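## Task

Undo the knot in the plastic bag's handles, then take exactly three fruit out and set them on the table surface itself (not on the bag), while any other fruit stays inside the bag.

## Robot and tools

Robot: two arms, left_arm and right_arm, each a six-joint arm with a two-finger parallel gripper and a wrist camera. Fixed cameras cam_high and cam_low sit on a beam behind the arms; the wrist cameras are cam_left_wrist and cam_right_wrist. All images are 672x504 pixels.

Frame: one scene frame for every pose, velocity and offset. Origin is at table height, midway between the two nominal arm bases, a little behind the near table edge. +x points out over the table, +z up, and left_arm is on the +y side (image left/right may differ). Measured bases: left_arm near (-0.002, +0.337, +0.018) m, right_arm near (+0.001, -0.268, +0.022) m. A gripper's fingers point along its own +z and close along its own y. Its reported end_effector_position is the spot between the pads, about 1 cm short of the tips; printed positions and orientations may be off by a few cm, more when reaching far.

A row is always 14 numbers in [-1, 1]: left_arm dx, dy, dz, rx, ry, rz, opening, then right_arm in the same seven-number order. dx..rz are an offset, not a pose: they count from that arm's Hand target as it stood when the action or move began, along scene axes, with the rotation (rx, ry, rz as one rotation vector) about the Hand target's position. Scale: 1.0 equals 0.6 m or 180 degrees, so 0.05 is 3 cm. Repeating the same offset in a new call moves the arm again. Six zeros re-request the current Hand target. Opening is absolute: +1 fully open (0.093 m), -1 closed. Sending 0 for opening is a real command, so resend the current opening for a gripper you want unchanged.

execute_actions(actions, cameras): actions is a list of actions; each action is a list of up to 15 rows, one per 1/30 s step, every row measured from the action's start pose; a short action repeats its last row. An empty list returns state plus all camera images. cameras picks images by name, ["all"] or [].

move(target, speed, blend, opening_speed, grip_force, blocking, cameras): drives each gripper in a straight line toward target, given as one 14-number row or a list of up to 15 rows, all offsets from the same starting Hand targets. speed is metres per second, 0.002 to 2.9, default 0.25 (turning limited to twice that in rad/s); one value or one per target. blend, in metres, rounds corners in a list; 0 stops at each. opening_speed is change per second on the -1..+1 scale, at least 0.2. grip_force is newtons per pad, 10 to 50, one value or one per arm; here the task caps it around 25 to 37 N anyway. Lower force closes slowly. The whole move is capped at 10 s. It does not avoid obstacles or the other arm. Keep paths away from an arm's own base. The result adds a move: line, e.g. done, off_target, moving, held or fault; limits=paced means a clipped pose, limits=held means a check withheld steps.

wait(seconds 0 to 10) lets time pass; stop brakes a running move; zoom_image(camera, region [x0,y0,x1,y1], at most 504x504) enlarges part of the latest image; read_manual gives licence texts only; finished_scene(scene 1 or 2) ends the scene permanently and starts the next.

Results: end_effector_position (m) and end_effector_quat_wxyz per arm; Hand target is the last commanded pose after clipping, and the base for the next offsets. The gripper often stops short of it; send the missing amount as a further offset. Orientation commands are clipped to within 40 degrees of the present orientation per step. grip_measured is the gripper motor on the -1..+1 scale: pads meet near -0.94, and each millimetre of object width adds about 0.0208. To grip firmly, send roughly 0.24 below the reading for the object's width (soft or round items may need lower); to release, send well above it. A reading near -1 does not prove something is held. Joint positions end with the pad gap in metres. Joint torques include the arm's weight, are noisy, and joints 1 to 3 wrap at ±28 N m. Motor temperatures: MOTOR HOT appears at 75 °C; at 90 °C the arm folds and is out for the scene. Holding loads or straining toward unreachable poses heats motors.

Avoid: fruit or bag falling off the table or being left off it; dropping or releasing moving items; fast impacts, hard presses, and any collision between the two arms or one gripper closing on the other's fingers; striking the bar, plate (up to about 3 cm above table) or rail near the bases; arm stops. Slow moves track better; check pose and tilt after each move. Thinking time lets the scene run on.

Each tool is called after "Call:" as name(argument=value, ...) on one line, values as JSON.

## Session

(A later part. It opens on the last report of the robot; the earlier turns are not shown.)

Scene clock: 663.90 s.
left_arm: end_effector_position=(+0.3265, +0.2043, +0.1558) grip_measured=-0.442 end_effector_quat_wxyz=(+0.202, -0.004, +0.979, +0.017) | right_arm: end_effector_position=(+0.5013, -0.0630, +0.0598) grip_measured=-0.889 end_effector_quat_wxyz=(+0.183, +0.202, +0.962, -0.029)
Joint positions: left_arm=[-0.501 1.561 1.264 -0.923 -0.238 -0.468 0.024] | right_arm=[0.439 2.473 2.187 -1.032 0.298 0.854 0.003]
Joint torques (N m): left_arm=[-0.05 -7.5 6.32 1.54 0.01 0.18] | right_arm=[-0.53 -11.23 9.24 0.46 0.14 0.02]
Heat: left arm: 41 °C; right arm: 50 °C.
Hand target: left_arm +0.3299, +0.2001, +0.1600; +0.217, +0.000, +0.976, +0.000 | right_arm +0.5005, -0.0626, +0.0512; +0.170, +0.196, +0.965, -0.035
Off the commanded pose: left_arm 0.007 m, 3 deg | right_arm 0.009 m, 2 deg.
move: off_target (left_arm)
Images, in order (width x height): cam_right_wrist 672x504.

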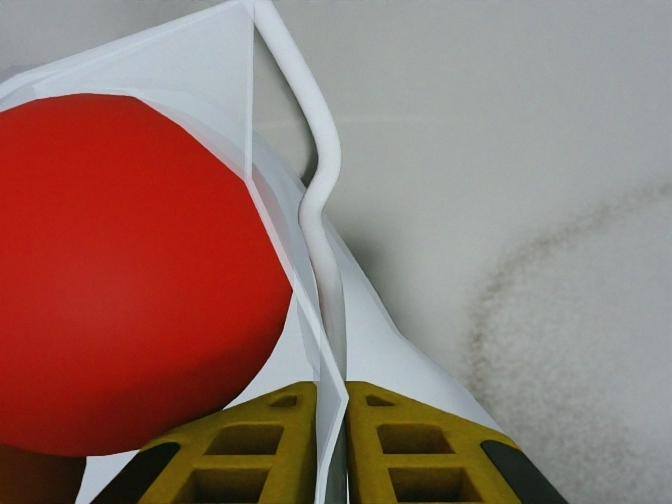

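Call:
move(target=[0,0,0,0,0,0,-0.44, -0.1,-0.12,0.01,0,0,0,-1], speed=0.06, cameras=["cam_right_wrist","cam_high","cam_low"])

Call:
zoom_image(camera="cam_high", region=[230, 165, 400, 300])

Scene clock: 669.87 s.
left_arm: end_effector_position=(+0.3265, +0.2043, +0.1558) grip_measured=-0.442 end_effector_quat_wxyz=(+0.202, -0.004, +0.979, +0.017) | right_arm: end_effector_position=(+0.4360, -0.1367, +0.0392) grip_measured=-0.889 end_effector_quat_wxyz=(+0.151, +0.196, +0.967, -0.057)
Joint positions: left_arm=[-0.501 1.561 1.264 -0.923 -0.238 -0.468 0.024] | right_arm=[0.355 2.166 1.594 -0.807 0.284 0.768 0.003]
Joint torques (N m): left_arm=[0.01 -7.42 6.37 1.55 0.03 0.18] | right_arm=[-0.83 -15.61 4.96 0.75 0.11 0.04]
Heat: left arm: 41 °C; right arm: 51 °C.
Hand target: left_arm +0.3299, +0.2001, +0.1600; +0.217, +0.000, +0.976, +0.000 | right_arm +0.4406, -0.1348, +0.0573; +0.170, +0.196, +0.965, -0.035
Off the commanded pose: left_arm 0.007 m, 3 deg | right_arm 0.019 m, 3 deg.
move: off_target (left_arm, right_arm)
Images, in order (width x height): cam_high 672x504, cam_low 672x504, cam_right_wrist 672x504.

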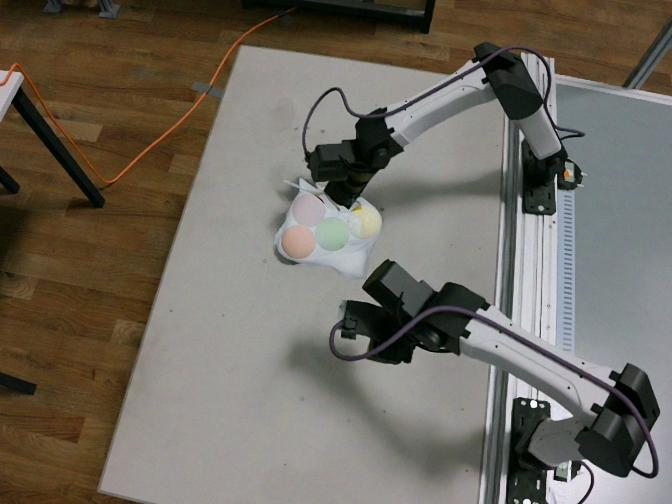

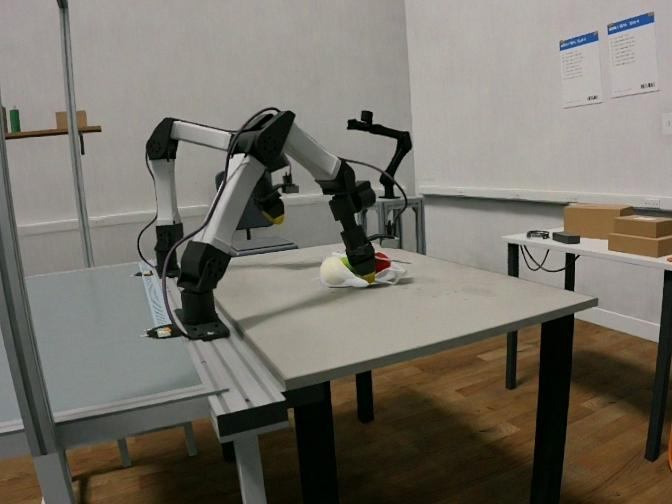

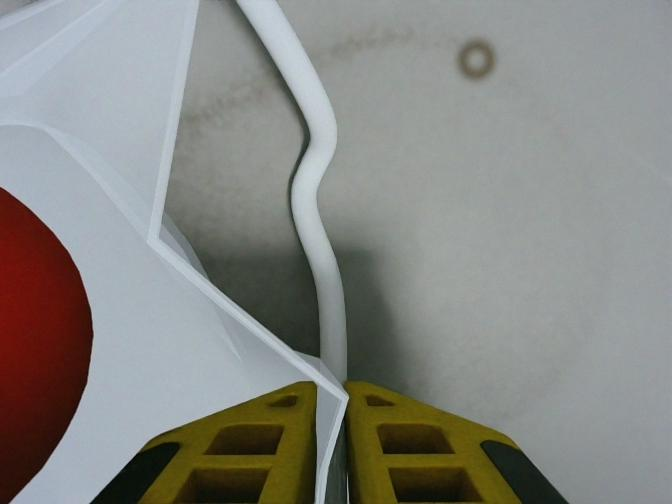

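Scaled by 2.965 from the camera's 672x504 image, which has a finer 960x720 frame.

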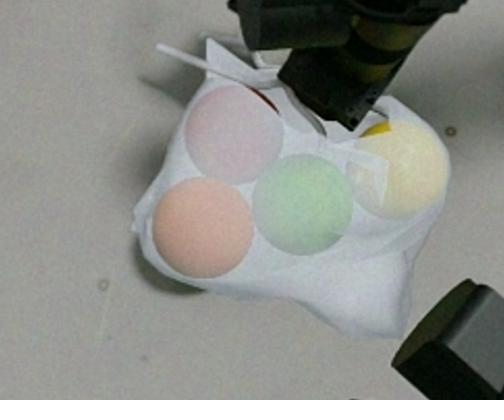

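Call:
zoom_image(camera="cam_low", region=[290, 220, 440, 310])

Scaled by 3.360 from the camera's 672x504 image, which has a finer 960x720 frame.

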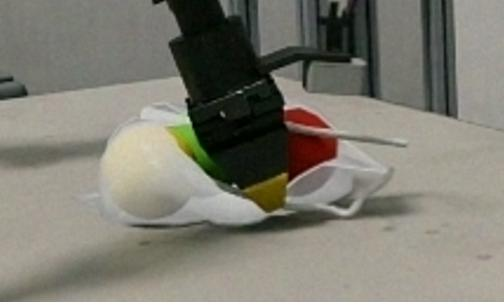

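Call:
move(target=[[0,0,0,0,0,0,-0.44, 0.0,-0.01,-0.04,0,0,0,-1],[0,0,0,0,0,0,-0.44, 0.0,-0.01,-0.04,0,0,0,-0.6],[0,0,0,0,0,0,-0.44, -0.02,-0.08,0.06,0,0,0,-0.6],[0,0,0,0,0,0,-0.44, -0.05,-0.16,0.2,0,0,0.1,-0.6]], speed=[0.05,0.05,0.08,0.25], cameras=["cam_right_wrist","cam_high","cam_low"])

Call:
zoom_image(camera="cam_high", region=[230, 165, 400, 300])

Call:
zoom_image(camera="cam_low", region=[290, 220, 440, 310])

Scene clock: 688.70 s.
left_arm: end_effector_position=(+0.3265, +0.2043, +0.1558) grip_measured=-0.442 end_effector_quat_wxyz=(+0.202, -0.004, +0.979, +0.017) | right_arm: end_effector_position=(+0.4101, -0.2306, +0.1570) grip_measured=-0.603 end_effector_quat_wxyz=(+0.157, +0.046, +0.986, -0.016)
Joint positions: left_arm=[-0.501 1.561 1.264 -0.923 -0.238 -0.468 0.024] | right_arm=[0.099 1.812 1.563 -1.011 0.11 0.215 0.016]
Joint torques (N m): left_arm=[0.01 -7.34 6.39 1.54 0.01 0.17] | right_arm=[-0.68 -11.47 9.68 0.56 -0.01 0.05]
Motor temperatures (°C): left_arm=[23 38 41 40 21 24 22] | right_arm=[24 60 37 28 24 26 24]
Heat: left arm: 41 °C; right arm: 60 °C.
Hand target: left_arm +0.3299, +0.2001, +0.1600; +0.217, +0.000, +0.976, +0.000 | right_arm +0.4106, -0.2307, +0.1771; +0.173, +0.043, +0.984, -0.008
Off the commanded pose: left_arm 0.007 m, 3 deg | right_arm 0.020 m, 2 deg.
move: off_target (left_arm, right_arm)
Images, in order (width x height): cam_high 672x504, cam_low 672x504, cam_right_wrist 672x504.

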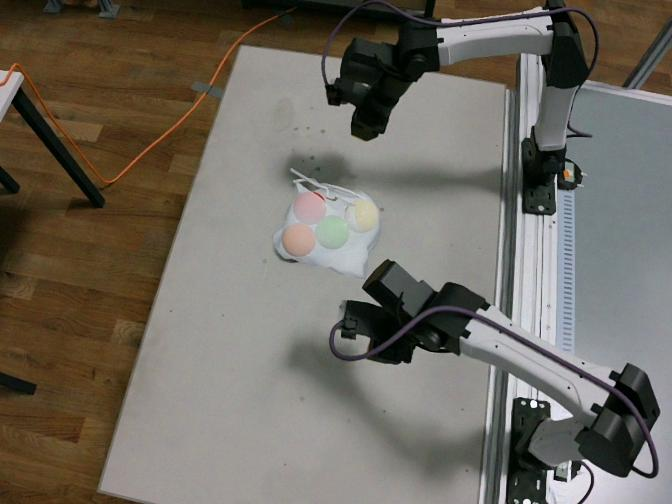

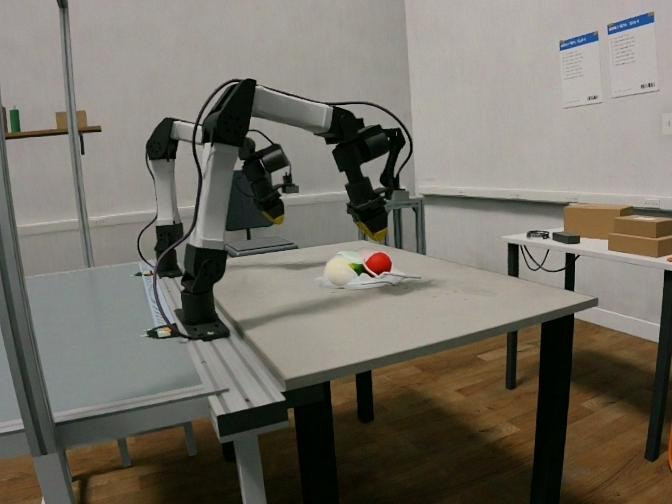

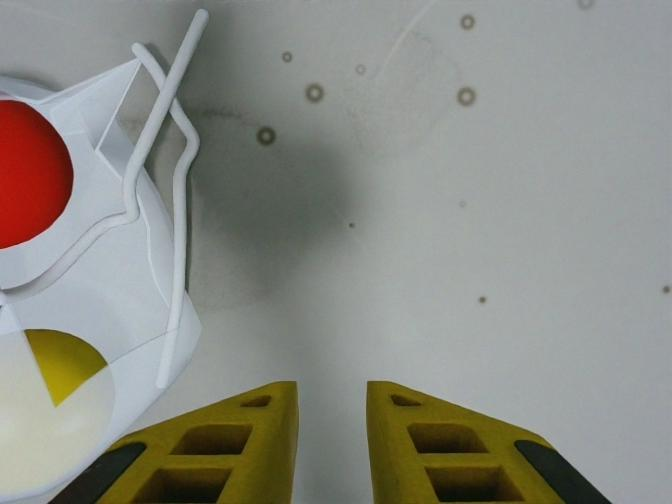

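Scaled by 2.965 from the camera's 672x504 image, which has a finer 960x720 frame.

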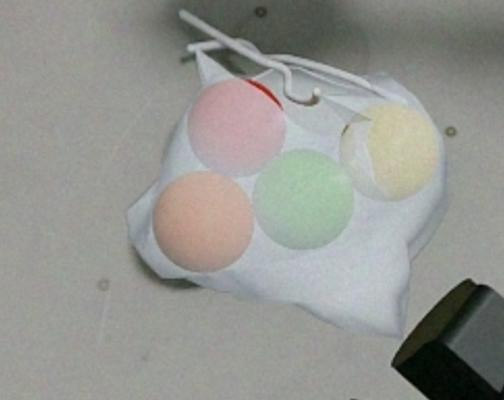

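Scaled by 3.360 from the camera's 672x504 image, which has a finer 960x720 frame.

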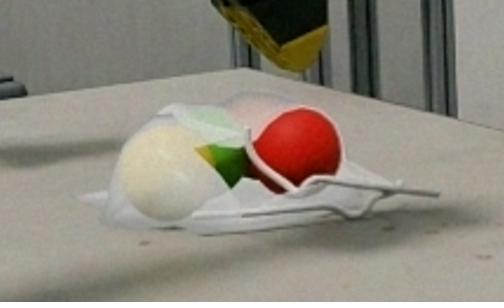

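Call:
move(target=[0,0,0,0,0,0,-0.44, -0.0287,0.05,-0.0698,0.1488,-0.2853,0.332,1], speed=0.25, cameras=["cam_right_wrist"])

Scene clock: 704.67 s.
left_arm: end_effector_position=(+0.3265, +0.2043, +0.1558) grip_measured=-0.442 end_effector_quat_wxyz=(+0.202, -0.004, +0.979, +0.017) | right_arm: end_effector_position=(+0.3930, -0.1995, +0.1380) grip_measured=+1.000 end_effector_quat_wxyz=(+0.520, -0.393, +0.695, +0.303)
Joint positions: left_arm=[-0.501 1.561 1.264 -0.923 -0.238 -0.468 0.024] | right_arm=[-0.261 1.741 0.834 0.138 -1.145 -0.727 0.093]
Joint torques (N m): left_arm=[0.02 -7.41 6.39 1.56 0.02 0.18] | right_arm=[-0.81 -6.28 5.49 1.42 -0.69 0.02]
Motor temperatures (°C): left_arm=[23 37 41 39 21 24 22] | right_arm=[24 56 38 28 24 26 24]
Heat: left arm: 41 °C; right arm: 56 °C.
Hand target: left_arm +0.3299, +0.2001, +0.1600; +0.217, +0.000, +0.976, +0.000 | right_arm +0.3934, -0.2007, +0.1352; +0.527, -0.397, +0.687, +0.304
Off the commanded pose: left_arm 0.007 m, 3 deg | right_arm 0.003 m, 1 deg.
move: off_target (left_arm)
Images, in order (width x height): cam_right_wrist 672x504.

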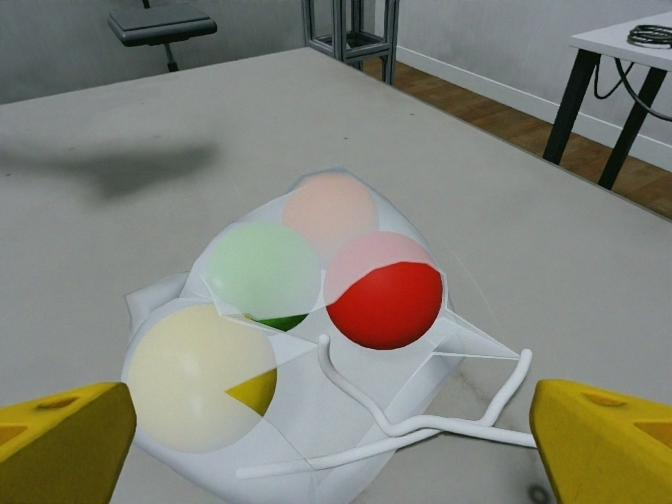

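Call:
zoom_image(camera="cam_right_wrist", region=[110, 150, 560, 504])

Scaled by 1.120 from the camera's 672x504 image, which has a finer 960x720 frame.

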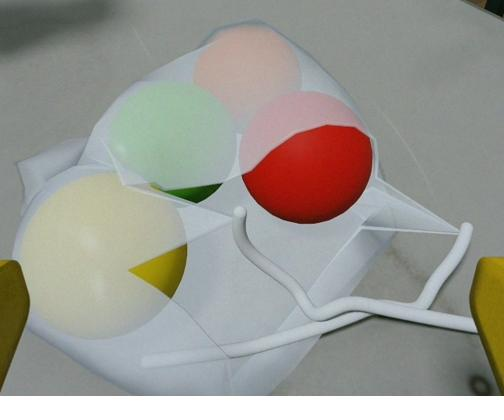

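Call:
move(target=[0,0,0,0,0,0,-0.44, 0.0793,0.0395,-0.09,-0.1625,0.0438,0.1627,-0.44], speed=0.2, cameras=["cam_right_wrist","cam_low"])

Scene clock: 782.23 s.
left_arm: end_effector_position=(+0.3265, +0.2043, +0.1558) grip_measured=-0.442 end_effector_quat_wxyz=(+0.202, -0.004, +0.979, +0.017) | right_arm: end_effector_position=(+0.4393, -0.1791, +0.0871) grip_measured=-0.437 end_effector_quat_wxyz=(-0.282, +0.646, -0.656, -0.272)
Joint positions: left_arm=[-0.501 1.561 1.264 -0.923 -0.238 -0.468 0.024] | right_arm=[-0.11 2.272 1.813 -1.143 -0.783 -1.639 0.024]
Joint torques (N m): left_arm=[-0.08 -7.42 6.34 1.54 0.04 0.2] | right_arm=[0.64 -9.8 8.46 -0.02 -0.42 0.02]
Motor temperatures (°C): left_arm=[23 37 40 38 21 24 22] | right_arm=[24 45 36 30 25 26 24]
Heat: left arm: 40 °C; right arm: 45 °C.
Hand target: left_arm +0.3299, +0.2001, +0.1600; +0.217, +0.000, +0.976, +0.000 | right_arm +0.4410, -0.1770, +0.0813; -0.271, +0.653, -0.653, -0.271
Off the commanded pose: left_arm 0.007 m, 3 deg | right_arm 0.006 m, 2 deg.
move: off_target (left_arm)
Images, in order (width x height): cam_low 672x504, cam_right_wrist 672x504.

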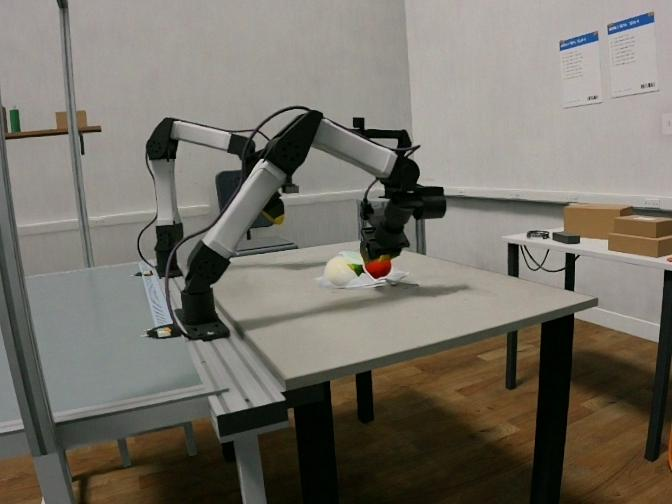

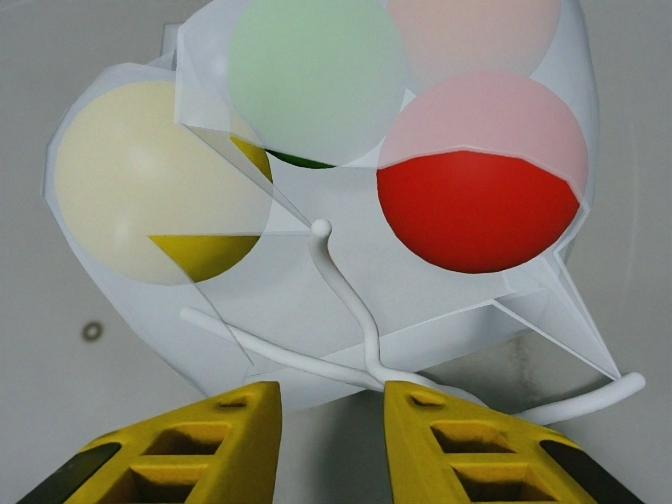

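Call:
move(target=[0,0,0,0,0,0,-0.44, 0.0083,0.0717,-0.0888,0,0,0,-0.44], speed=0.12, cameras=["cam_right_wrist"])

Scene clock: 795.33 s.
left_arm: end_effector_position=(+0.3265, +0.2043, +0.1558) grip_measured=-0.442 end_effector_quat_wxyz=(+0.202, -0.004, +0.979, +0.017) | right_arm: end_effector_position=(+0.4491, -0.1367, +0.0418) grip_measured=-0.437 end_effector_quat_wxyz=(-0.284, +0.653, -0.648, -0.269)
Joint positions: left_arm=[-0.501 1.561 1.264 -0.923 -0.238 -0.468 0.024] | right_arm=[-0.015 2.339 1.738 -0.909 -0.781 -1.528 0.024]
Joint torques (N m): left_arm=[0.03 -7.34 6.31 1.53 0.02 0.19] | right_arm=[0.47 -10.71 4.98 0.41 -0.39 0.24]
Heat: left arm: 40 °C; right arm: 46 °C.
Hand target: left_arm +0.3299, +0.2001, +0.1600; +0.217, +0.000, +0.976, +0.000 | right_arm +0.4460, -0.1340, +0.0281; -0.271, +0.653, -0.653, -0.271
Off the commanded pose: left_arm 0.007 m, 3 deg | right_arm 0.014 m, 2 deg.
move: off_target (left_arm, right_arm)
Images, in order (width x height): cam_right_wrist 672x504.

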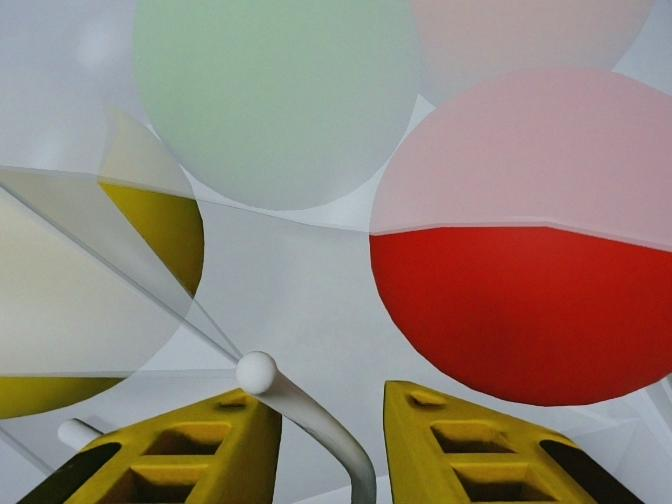

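Call:
move(target=[0,0,0,0,0,0,-0.44, 0.0,0.0,0.005,0,0,0,-1], opening_speed=0.5, cameras=["cam_right_wrist"])

Scene clock: 801.93 s.
left_arm: end_effector_position=(+0.3265, +0.2043, +0.1558) grip_measured=-0.442 end_effector_quat_wxyz=(+0.202, -0.004, +0.979, +0.017) | right_arm: end_effector_position=(+0.4492, -0.1367, +0.0418) grip_measured=-0.897 end_effector_quat_wxyz=(-0.284, +0.653, -0.649, -0.269)
Joint positions: left_arm=[-0.501 1.561 1.264 -0.923 -0.238 -0.468 0.024] | right_arm=[-0.015 2.339 1.738 -0.908 -0.781 -1.527 0.002]
Joint torques (N m): left_arm=[-0.08 -7.45 6.37 1.54 0.01 0.19] | right_arm=[0.65 -10.99 5.44 0.36 -0.48 0.22]
Heat: left arm: 40 °C; right arm: 46 °C.
Hand target: left_arm +0.3299, +0.2001, +0.1600; +0.217, +0.000, +0.976, +0.000 | right_arm +0.4460, -0.1340, +0.0311; -0.271, +0.653, -0.653, -0.271
Off the commanded pose: left_arm 0.007 m, 3 deg | right_arm 0.011 m, 2 deg.
move: off_target (left_arm, right_arm)
Images, in order (width x height): cam_right_wrist 672x504.

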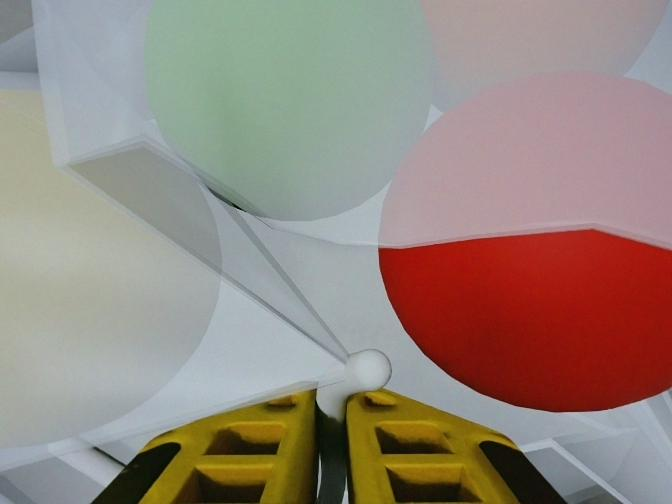

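Call:
move(target=[[0,0,0,0,0,0,-0.44, -0.0267,0.04,0.1567,0,0,0,-1],[0,0,0,0,0,0,-0.44, -0.1267,0.2233,0.1817,0,0,0,-1]], speed=0.1, blend=[0.02,0], cameras=["all"])

Call:
zoom_image(camera="cam_high", region=[230, 165, 400, 300])

Scene clock: 809.97 s.
left_arm: end_effector_position=(+0.3265, +0.2043, +0.1558) grip_measured=-0.442 end_effector_quat_wxyz=(+0.202, -0.004, +0.979, +0.017) | right_arm: end_effector_position=(+0.3693, -0.0015, +0.1243) grip_measured=-0.897 end_effector_quat_wxyz=(-0.250, +0.649, -0.659, -0.286)
Joint positions: left_arm=[-0.501 1.561 1.264 -0.923 -0.238 -0.468 0.024] | right_arm=[0.345 2.024 1.553 -0.797 -0.708 -1.058 0.002]
Joint torques (N m): left_arm=[0.01 -7.41 6.34 1.56 0 0.17] | right_arm=[0.39 -14.61 5.45 0.92 -0.4 0.22]
Heat: left arm: 40 °C; right arm: 49 °C.
Hand target: left_arm +0.3299, +0.2001, +0.1600; +0.217, +0.000, +0.976, +0.000 | right_arm +0.3700, -0.0001, +0.1400; -0.271, +0.653, -0.653, -0.271
Off the commanded pose: left_arm 0.007 m, 3 deg | right_arm 0.016 m, 3 deg.
move: off_target (left_arm, right_arm)

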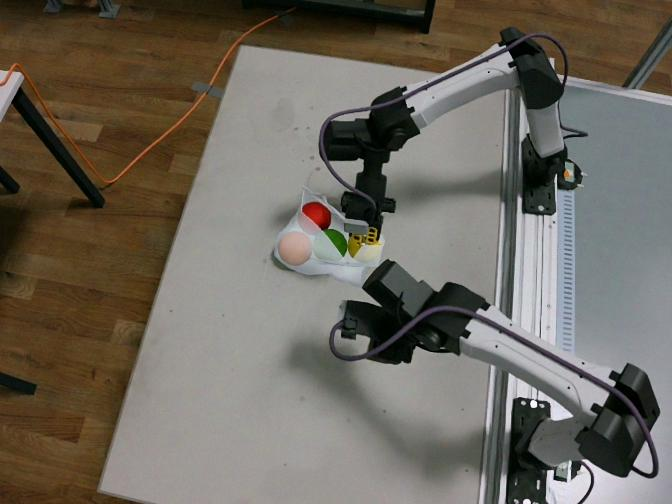

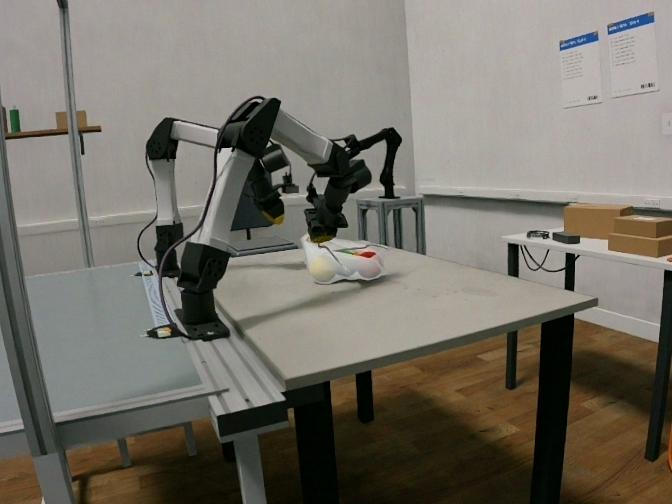

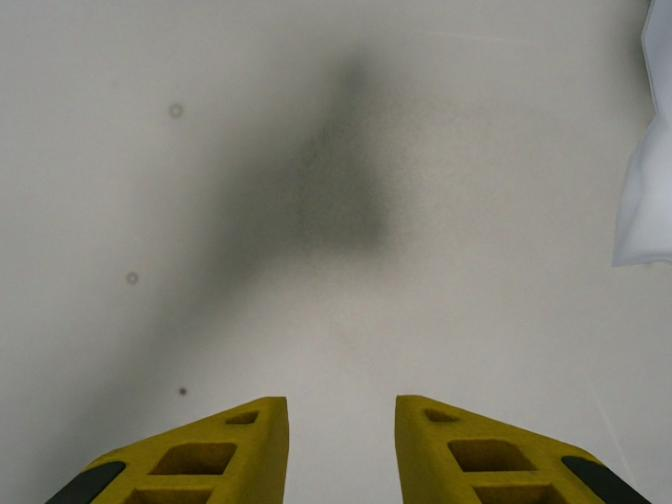

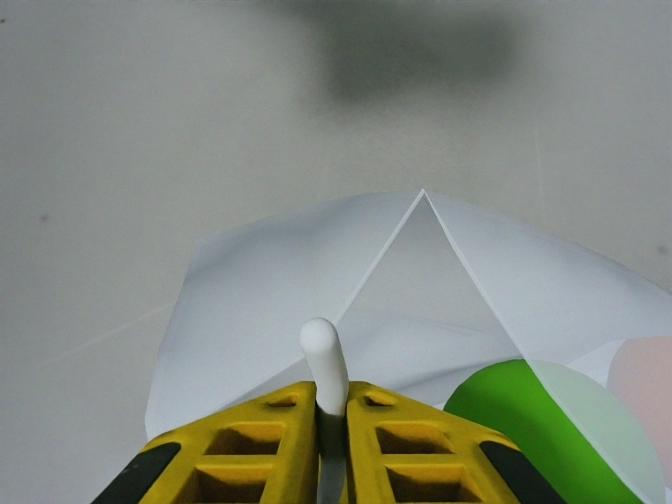

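Scaled by 2.965 from the camera's 672x504 image, which has a finer 960x720 frame.

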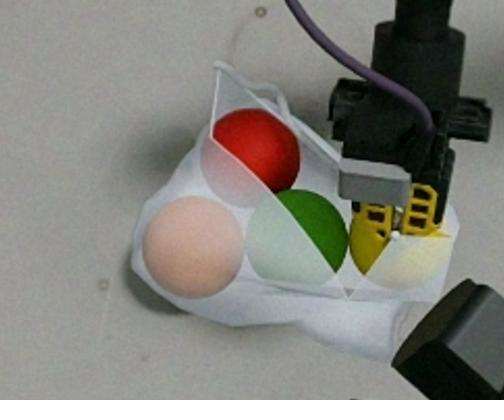

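Call:
move(target=[[0,0,0,0,0,0,-0.44, -0.01,0.07,-0.03,0,0,0,-1],[0,0,0,0,0,0,-0.44, -0.015,0.1,-0.12,0,0,0,-1]], speed=0.1, blend=[0.02,0], cameras=["cam_high","cam_right_wrist"])

Call:
zoom_image(camera="cam_high", region=[230, 165, 400, 300])

Scene clock: 816.57 s.
left_arm: end_effector_position=(+0.3265, +0.2043, +0.1558) grip_measured=-0.442 end_effector_quat_wxyz=(+0.202, -0.004, +0.979, +0.017) | right_arm: end_effector_position=(+0.3627, +0.0560, +0.0796) grip_measured=-0.897 end_effector_quat_wxyz=(-0.276, +0.652, -0.651, -0.274)
Joint positions: left_arm=[-0.501 1.561 1.264 -0.923 -0.238 -0.468 0.024] | right_arm=[0.478 2.091 1.434 -0.451 -0.651 -0.897 0.002]
Joint torques (N m): left_arm=[0.06 -7.3 6.34 1.53 0 0.17] | right_arm=[0.75 -9.54 5.56 1.23 -0.33 0.21]
Motor temperatures (°C): left_arm=[23 37 40 38 21 24 22] | right_arm=[24 50 37 29 25 26 24]
Heat: left arm: 40 °C; right arm: 50 °C.
Hand target: left_arm +0.3299, +0.2001, +0.1600; +0.217, +0.000, +0.976, +0.000 | right_arm +0.3609, +0.0600, +0.0681; -0.271, +0.653, -0.653, -0.271
Off the commanded pose: left_arm 0.007 m, 3 deg | right_arm 0.012 m, 1 deg.
move: off_target (left_arm, right_arm)
Images, in order (width x height): cam_high 672x504, cam_right_wrist 672x504.

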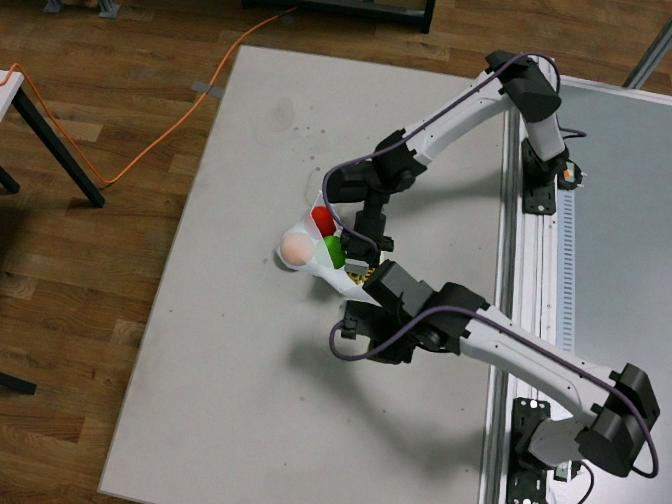

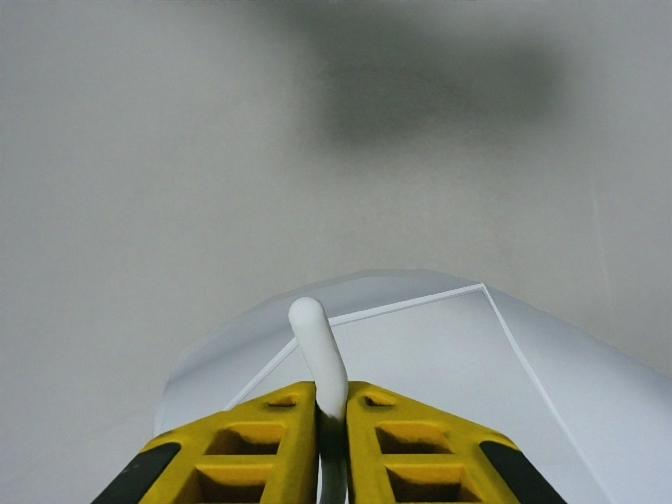

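Scaled by 2.965 from the camera's 672x504 image, which has a finer 960x720 frame.

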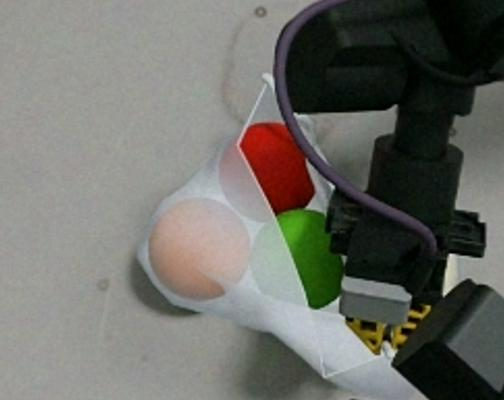

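Call:
move(target=[[0,0,0,0,0,0,-0.44, 0.015,0.0,0.103,0,0,0,-1],[0,0,0,0,0,0,-0.44, 0.1485,0.0667,0.0867,0,0,0,-1],[0,0,0,0,0,0,-0.44, 0.157,0.0917,-0.0135,0,0,0,-1]], speed=0.12, blend=[0.02,0.02,0], cameras=["cam_high","cam_right_wrist","cam_low"])

Call:
zoom_image(camera="cam_high", region=[230, 165, 400, 300])

Scene clock: 831.50 s.
left_arm: end_effector_position=(+0.3265, +0.2043, +0.1558) grip_measured=-0.442 end_effector_quat_wxyz=(+0.202, -0.004, +0.979, +0.017) | right_arm: end_effector_position=(+0.4534, +0.1082, +0.0712) grip_measured=-0.897 end_effector_quat_wxyz=(-0.270, +0.652, -0.653, -0.276)
Joint positions: left_arm=[-0.501 1.561 1.264 -0.923 -0.238 -0.468 0.024] | right_arm=[0.478 2.544 2.187 -0.763 -0.65 -0.896 0.002]
Joint torques (N m): left_arm=[-0.05 -7.42 6.41 1.54 0.01 0.18] | right_arm=[0.75 -12.42 7.5 1.19 -0.32 0.22]
Heat: left arm: 40 °C; right arm: 50 °C.
Hand target: left_arm +0.3299, +0.2001, +0.1600; +0.217, +0.000, +0.976, +0.000 | right_arm +0.4551, +0.1150, +0.0599; -0.271, +0.653, -0.653, -0.271
Off the commanded pose: left_arm 0.007 m, 3 deg | right_arm 0.013 m, 1 deg.
move: off_target (left_arm, right_arm)
Images, in order (width x height): cam_high 672x504, cam_low 672x504, cam_right_wrist 672x504.

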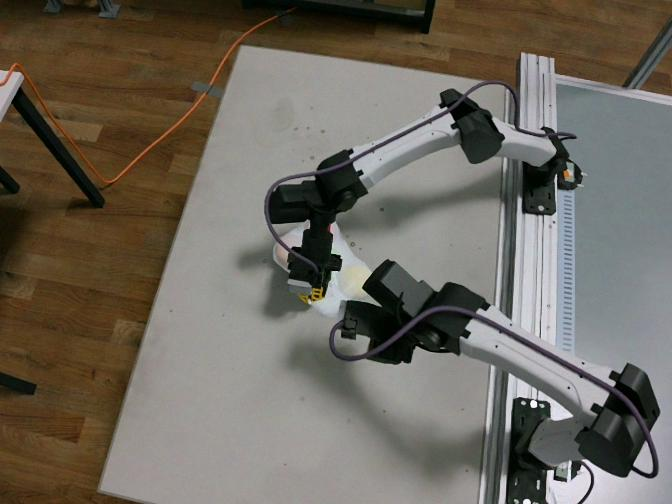

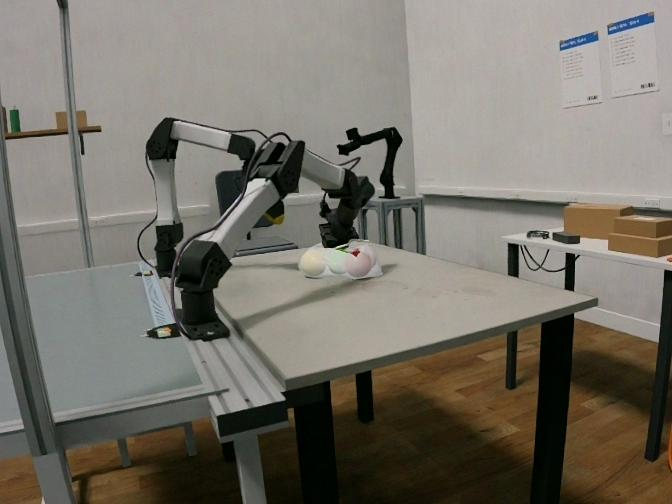

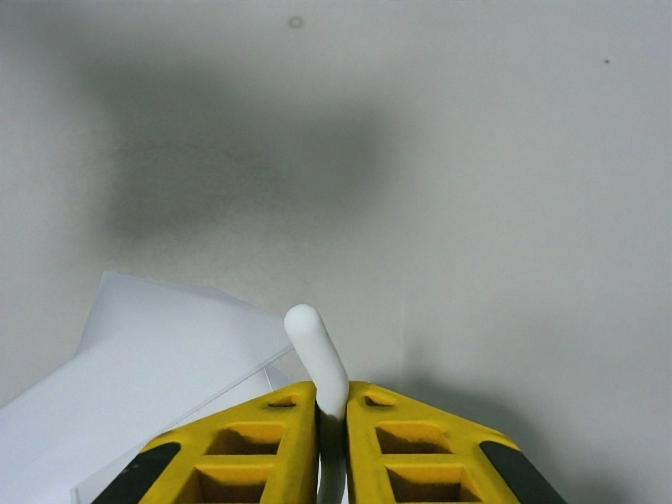

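Scaled by 2.965 from the camera's 672x504 image, which has a finer 960x720 frame.

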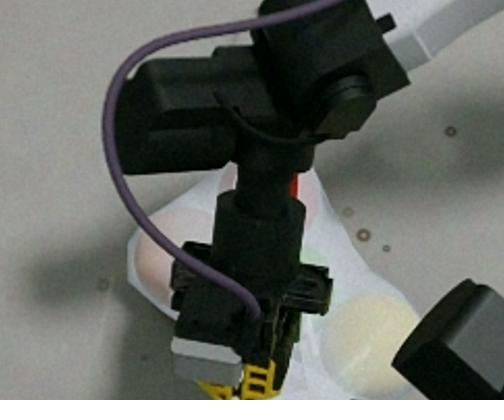

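Call:
move(target=[[0,0,0,0,0,0,-0.44, 0.0,0.0,-0.03,0,0,0,-1],[0,0,0,0,0,0,-0.44, 0.0,0.0,-0.03,0,0,0,-0.5],[0,0,0,0,0,0,-0.44, 0.0,-0.05,0.06,0,0,0,-0.5],[0,0,0,0,0,0,-0.44, -0.1,-0.5,0.2,0,0,0,-0.5]], speed=[0.05,0.05,0.1,0.3], blend=[0,0,0.03,0], cameras=["cam_high","cam_right_wrist","cam_low"])

Call:
zoom_image(camera="cam_high", region=[230, 165, 400, 310])

Call:
zoom_image(camera="cam_low", region=[280, 220, 430, 310])

Scene clock: 839.50 s.
left_arm: end_effector_position=(+0.3265, +0.2043, +0.1558) grip_measured=-0.442 end_effector_quat_wxyz=(+0.202, -0.004, +0.979, +0.017) | right_arm: end_effector_position=(+0.3930, -0.1898, +0.1648) grip_measured=-0.503 end_effector_quat_wxyz=(-0.255, +0.645, -0.665, -0.278)
Joint positions: left_arm=[-0.501 1.561 1.264 -0.923 -0.238 -0.468 0.024] | right_arm=[-0.131 2.082 1.831 -1.419 -0.748 -1.67 0.021]
Joint torques (N m): left_arm=[0.02 -7.43 6.39 1.54 0 0.16] | right_arm=[0.47 -12.04 8.39 -0.07 -0.73 0.04]
Heat: left arm: 40 °C; right arm: 54 °C.
Hand target: left_arm +0.3299, +0.2001, +0.1600; +0.217, +0.000, +0.976, +0.000 | right_arm +0.3951, -0.1850, +0.1799; -0.271, +0.653, -0.653, -0.271
Off the commanded pose: left_arm 0.007 m, 3 deg | right_arm 0.016 m, 3 deg.
move: off_target (left_arm, right_arm); target 2's new opening was sent with right_arm's hand 0.021 m and 1 deg from that target
Images, in order (width x height): cam_high 672x504, cam_low 672x504, cam_right_wrist 672x504.

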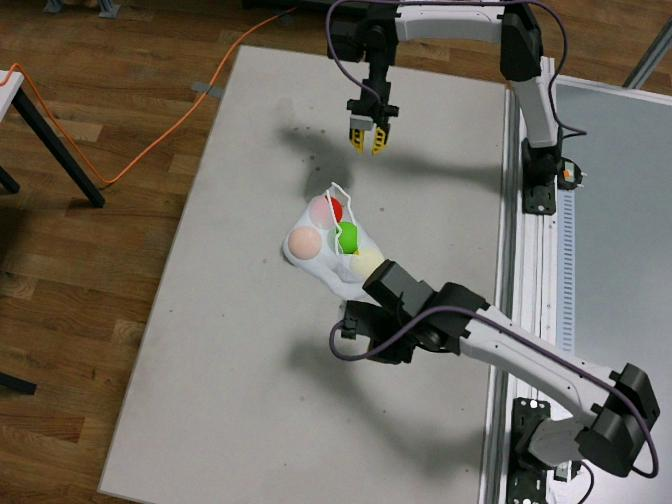

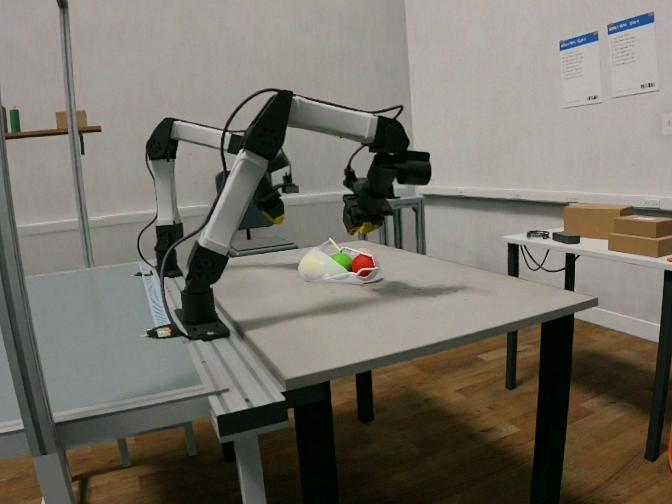

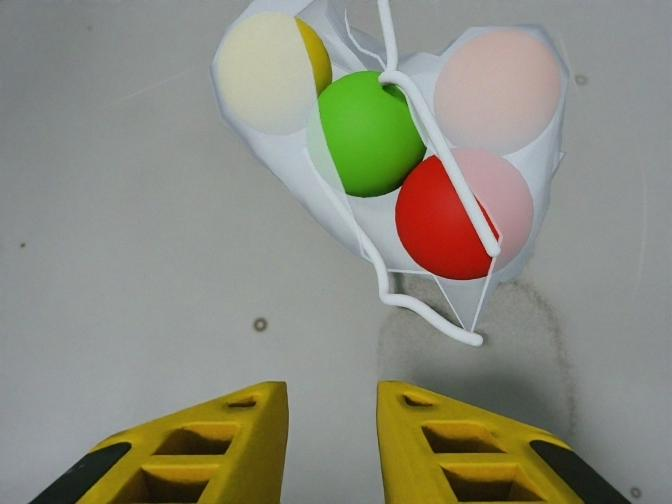

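Scaled by 2.965 from the camera's 672x504 image, which has a finer 960x720 frame.

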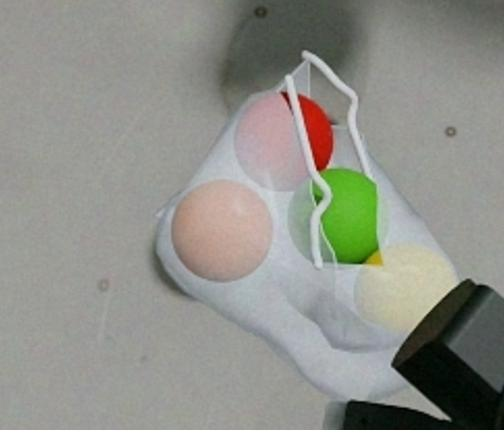

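Scaled by 3.360 from the camera's 672x504 image, which has a finer 960x720 frame.

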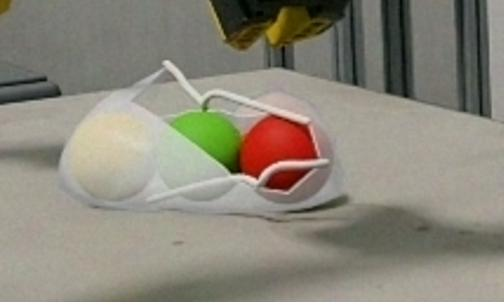

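Call:
zoom_image(camera="cam_right_wrist", region=[190, 0, 600, 380])

Scaled by 1.229 from the camera's 672x504 image, which has a finer 960x720 frame.

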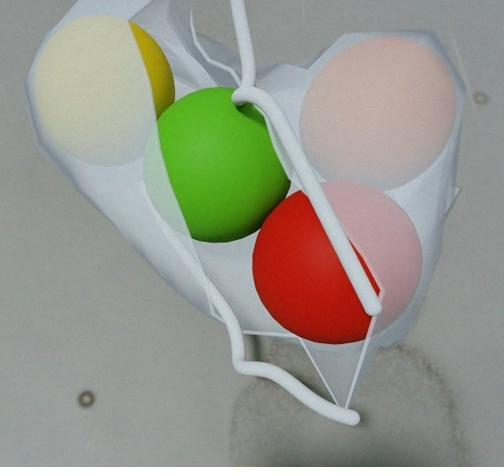

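Call:
move(target=[0.0602,-0.1262,-0.06,-0.1593,-0.2759,-0.3064,-0.2, 0,0,0,0,0,0,-0.5], speed=0.2, cameras=["cam_left_wrist","cam_high"])

Scene clock: 870.47 s.
left_arm: end_effector_position=(+0.3643, +0.1250, +0.1177) grip_measured=-0.202 end_effector_quat_wxyz=(+0.541, +0.377, +0.680, -0.320) | right_arm: end_effector_position=(+0.3928, -0.1898, +0.1648) grip_measured=-0.503 end_effector_quat_wxyz=(-0.255, +0.645, -0.664, -0.278)
Joint positions: left_arm=[-0.248 1.805 0.573 0.933 0.763 0.199 0.035] | right_arm=[-0.131 2.082 1.831 -1.42 -0.748 -1.67 0.021]
Joint torques (N m): left_arm=[0.18 -5.48 5.75 2.63 0.47 0.04] | right_arm=[0.54 -11.92 8.42 -0.13 -0.76 0.05]
Motor temperatures (°C): left_arm=[23 37 40 39 21 24 22] | right_arm=[24 57 39 27 26 26 24]
Heat: left arm: 40 °C; right arm: 57 °C.
Hand target: left_arm +0.3660, +0.1244, +0.1240; +0.556, +0.383, +0.663, -0.322 | right_arm +0.3951, -0.1850, +0.1799; -0.271, +0.653, -0.653, -0.271
Off the commanded pose: left_arm 0.007 m, 3 deg | right_arm 0.016 m, 3 deg.
move: off_target (left_arm, right_arm)
Images, in order (width x height): cam_high 672x504, cam_left_wrist 672x504.

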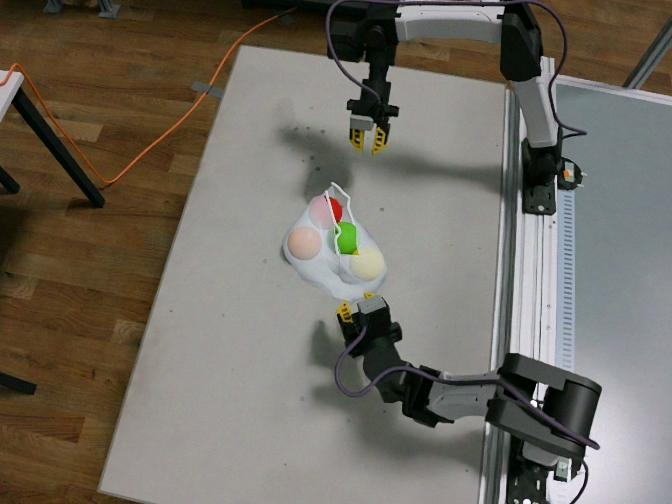

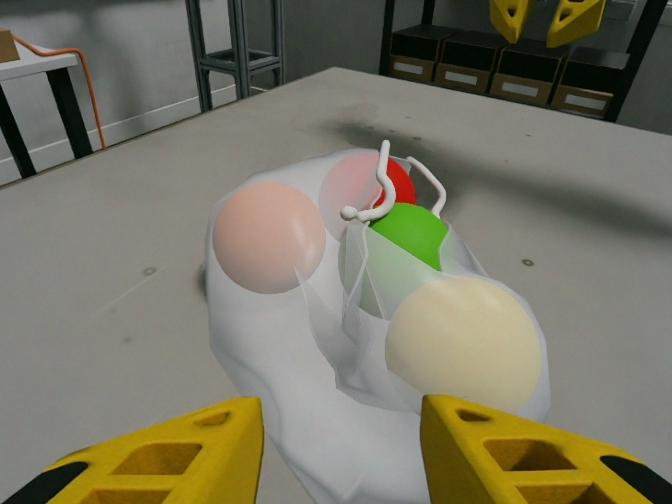

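Call:
zoom_image(camera="cam_left_wrist", region=[190, 120, 570, 440])

Call:
zoom_image(camera="cam_left_wrist", region=[310, 130, 500, 330])

Scaled by 1.326 from the camera's 672x504 image, which has a finer 960x720 frame.

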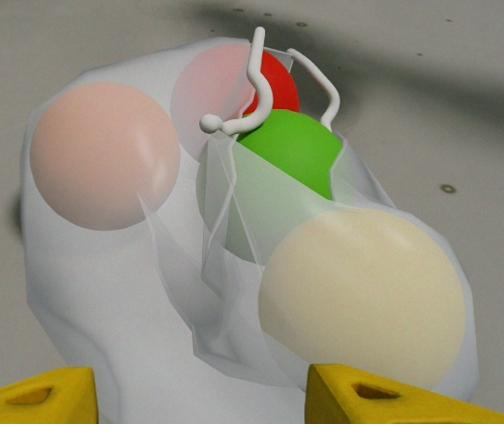

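Scaled by 2.520 from the camera's 672x504 image, which has a finer 960x720 frame.

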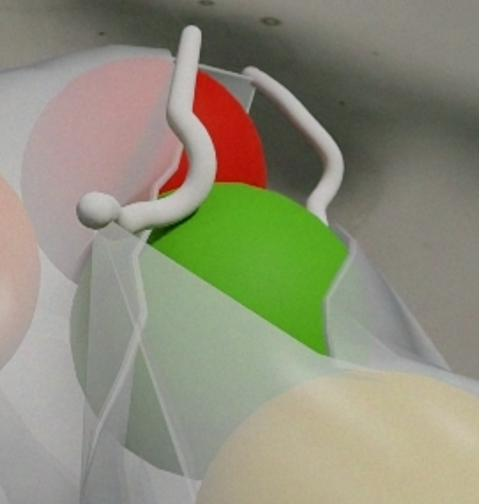

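Call:
move(target=[0.068,-0.128,-0.035,0,0,0,-0.2, 0,0,0,0,0,0,-0.5], speed=0.12, cameras=["cam_left_wrist","cam_right_wrist"])

Scene clock: 893.80 s.
left_arm: end_effector_position=(+0.3978, +0.0522, +0.0922) grip_measured=-0.202 end_effector_quat_wxyz=(+0.534, +0.388, +0.677, -0.325) | right_arm: end_effector_position=(+0.3928, -0.1898, +0.1648) grip_measured=-0.503 end_effector_quat_wxyz=(-0.255, +0.645, -0.664, -0.278)
Joint positions: left_arm=[-0.418 2.058 0.81 0.97 0.625 0.155 0.035] | right_arm=[-0.131 2.082 1.831 -1.42 -0.748 -1.67 0.021]
Joint torques (N m): left_arm=[-0.68 -7.15 7.62 2.68 -0.05 -0.12] | right_arm=[0.5 -11.96 8.4 -0.08 -0.77 0.05]
Motor temperatures (°C): left_arm=[23 36 39 44 21 24 22] | right_arm=[24 58 40 27 26 26 24]
Heat: left arm: 44 °C; right arm: 58 °C.
Hand target: left_arm +0.4068, +0.0477, +0.1030; +0.556, +0.383, +0.663, -0.322 | right_arm +0.3951, -0.1850, +0.1799; -0.271, +0.653, -0.653, -0.271
Off the commanded pose: left_arm 0.015 m, 3 deg | right_arm 0.016 m, 3 deg.
move: off_target (left_arm, right_arm)
Images, in order (width x height): cam_left_wrist 672x504, cam_right_wrist 672x504.

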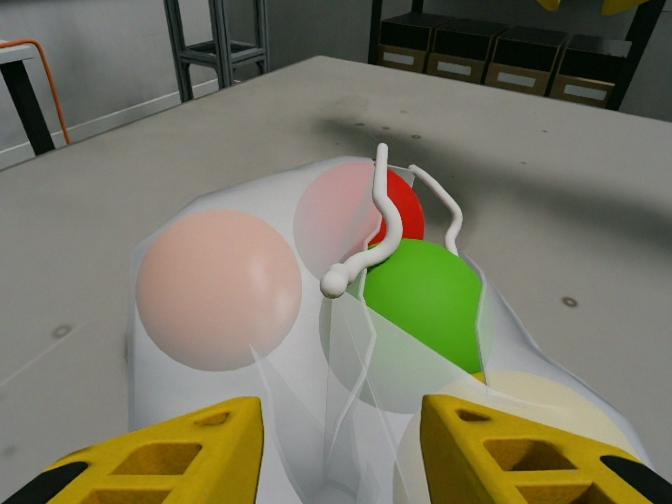

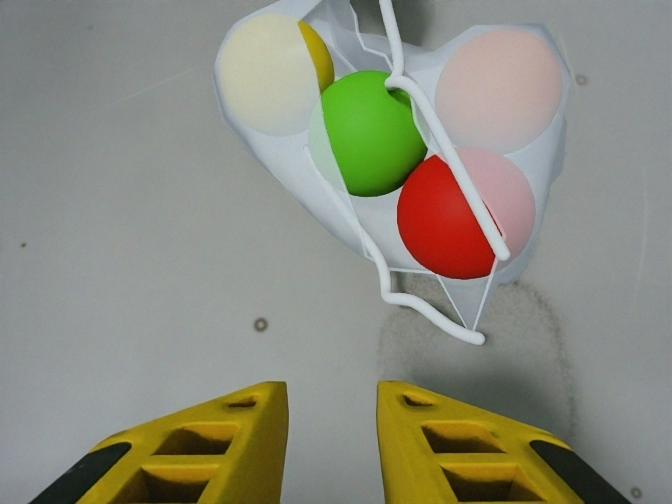

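Call:
move(target=[0.0347,-0.062,0.0,0,0,0,-0.2, 0,0,0,0,0,0,-0.5], speed=0.1, cameras=["cam_left_wrist"])

Scene clock: 899.73 s.
left_arm: end_effector_position=(+0.4234, +0.0143, +0.1058) grip_measured=-0.202 end_effector_quat_wxyz=(+0.560, +0.389, +0.657, -0.321) | right_arm: end_effector_position=(+0.3928, -0.1898, +0.1648) grip_measured=-0.503 end_effector_quat_wxyz=(-0.255, +0.645, -0.664, -0.278)
Joint positions: left_arm=[-0.482 2.145 0.973 0.97 0.559 0.139 0.035] | right_arm=[-0.131 2.082 1.831 -1.42 -0.748 -1.67 0.021]
Joint torques (N m): left_arm=[-0.75 -7.97 8.12 2.06 -0.09 -0.12] | right_arm=[0.42 -11.82 8.54 -0.08 -0.76 0.03]
Motor temperatures (°C): left_arm=[23 36 40 45 21 24 22] | right_arm=[24 58 40 27 26 26 24]
Heat: left arm: 45 °C; right arm: 58 °C.
Hand target: left_arm +0.4278, +0.0105, +0.1030; +0.557, +0.383, +0.663, -0.321 | right_arm +0.3951, -0.1850, +0.1799; -0.271, +0.653, -0.653, -0.271
Off the commanded pose: left_arm 0.006 m, 1 deg | right_arm 0.016 m, 3 deg.
move: off_target (right_arm)
Images, in order (width x height): cam_left_wrist 672x504.

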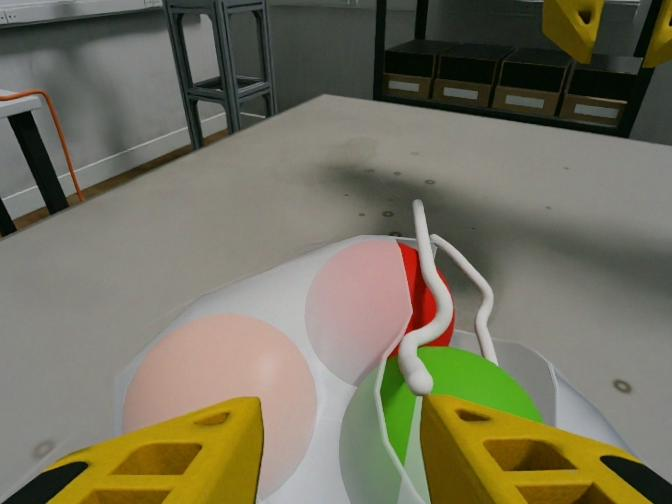

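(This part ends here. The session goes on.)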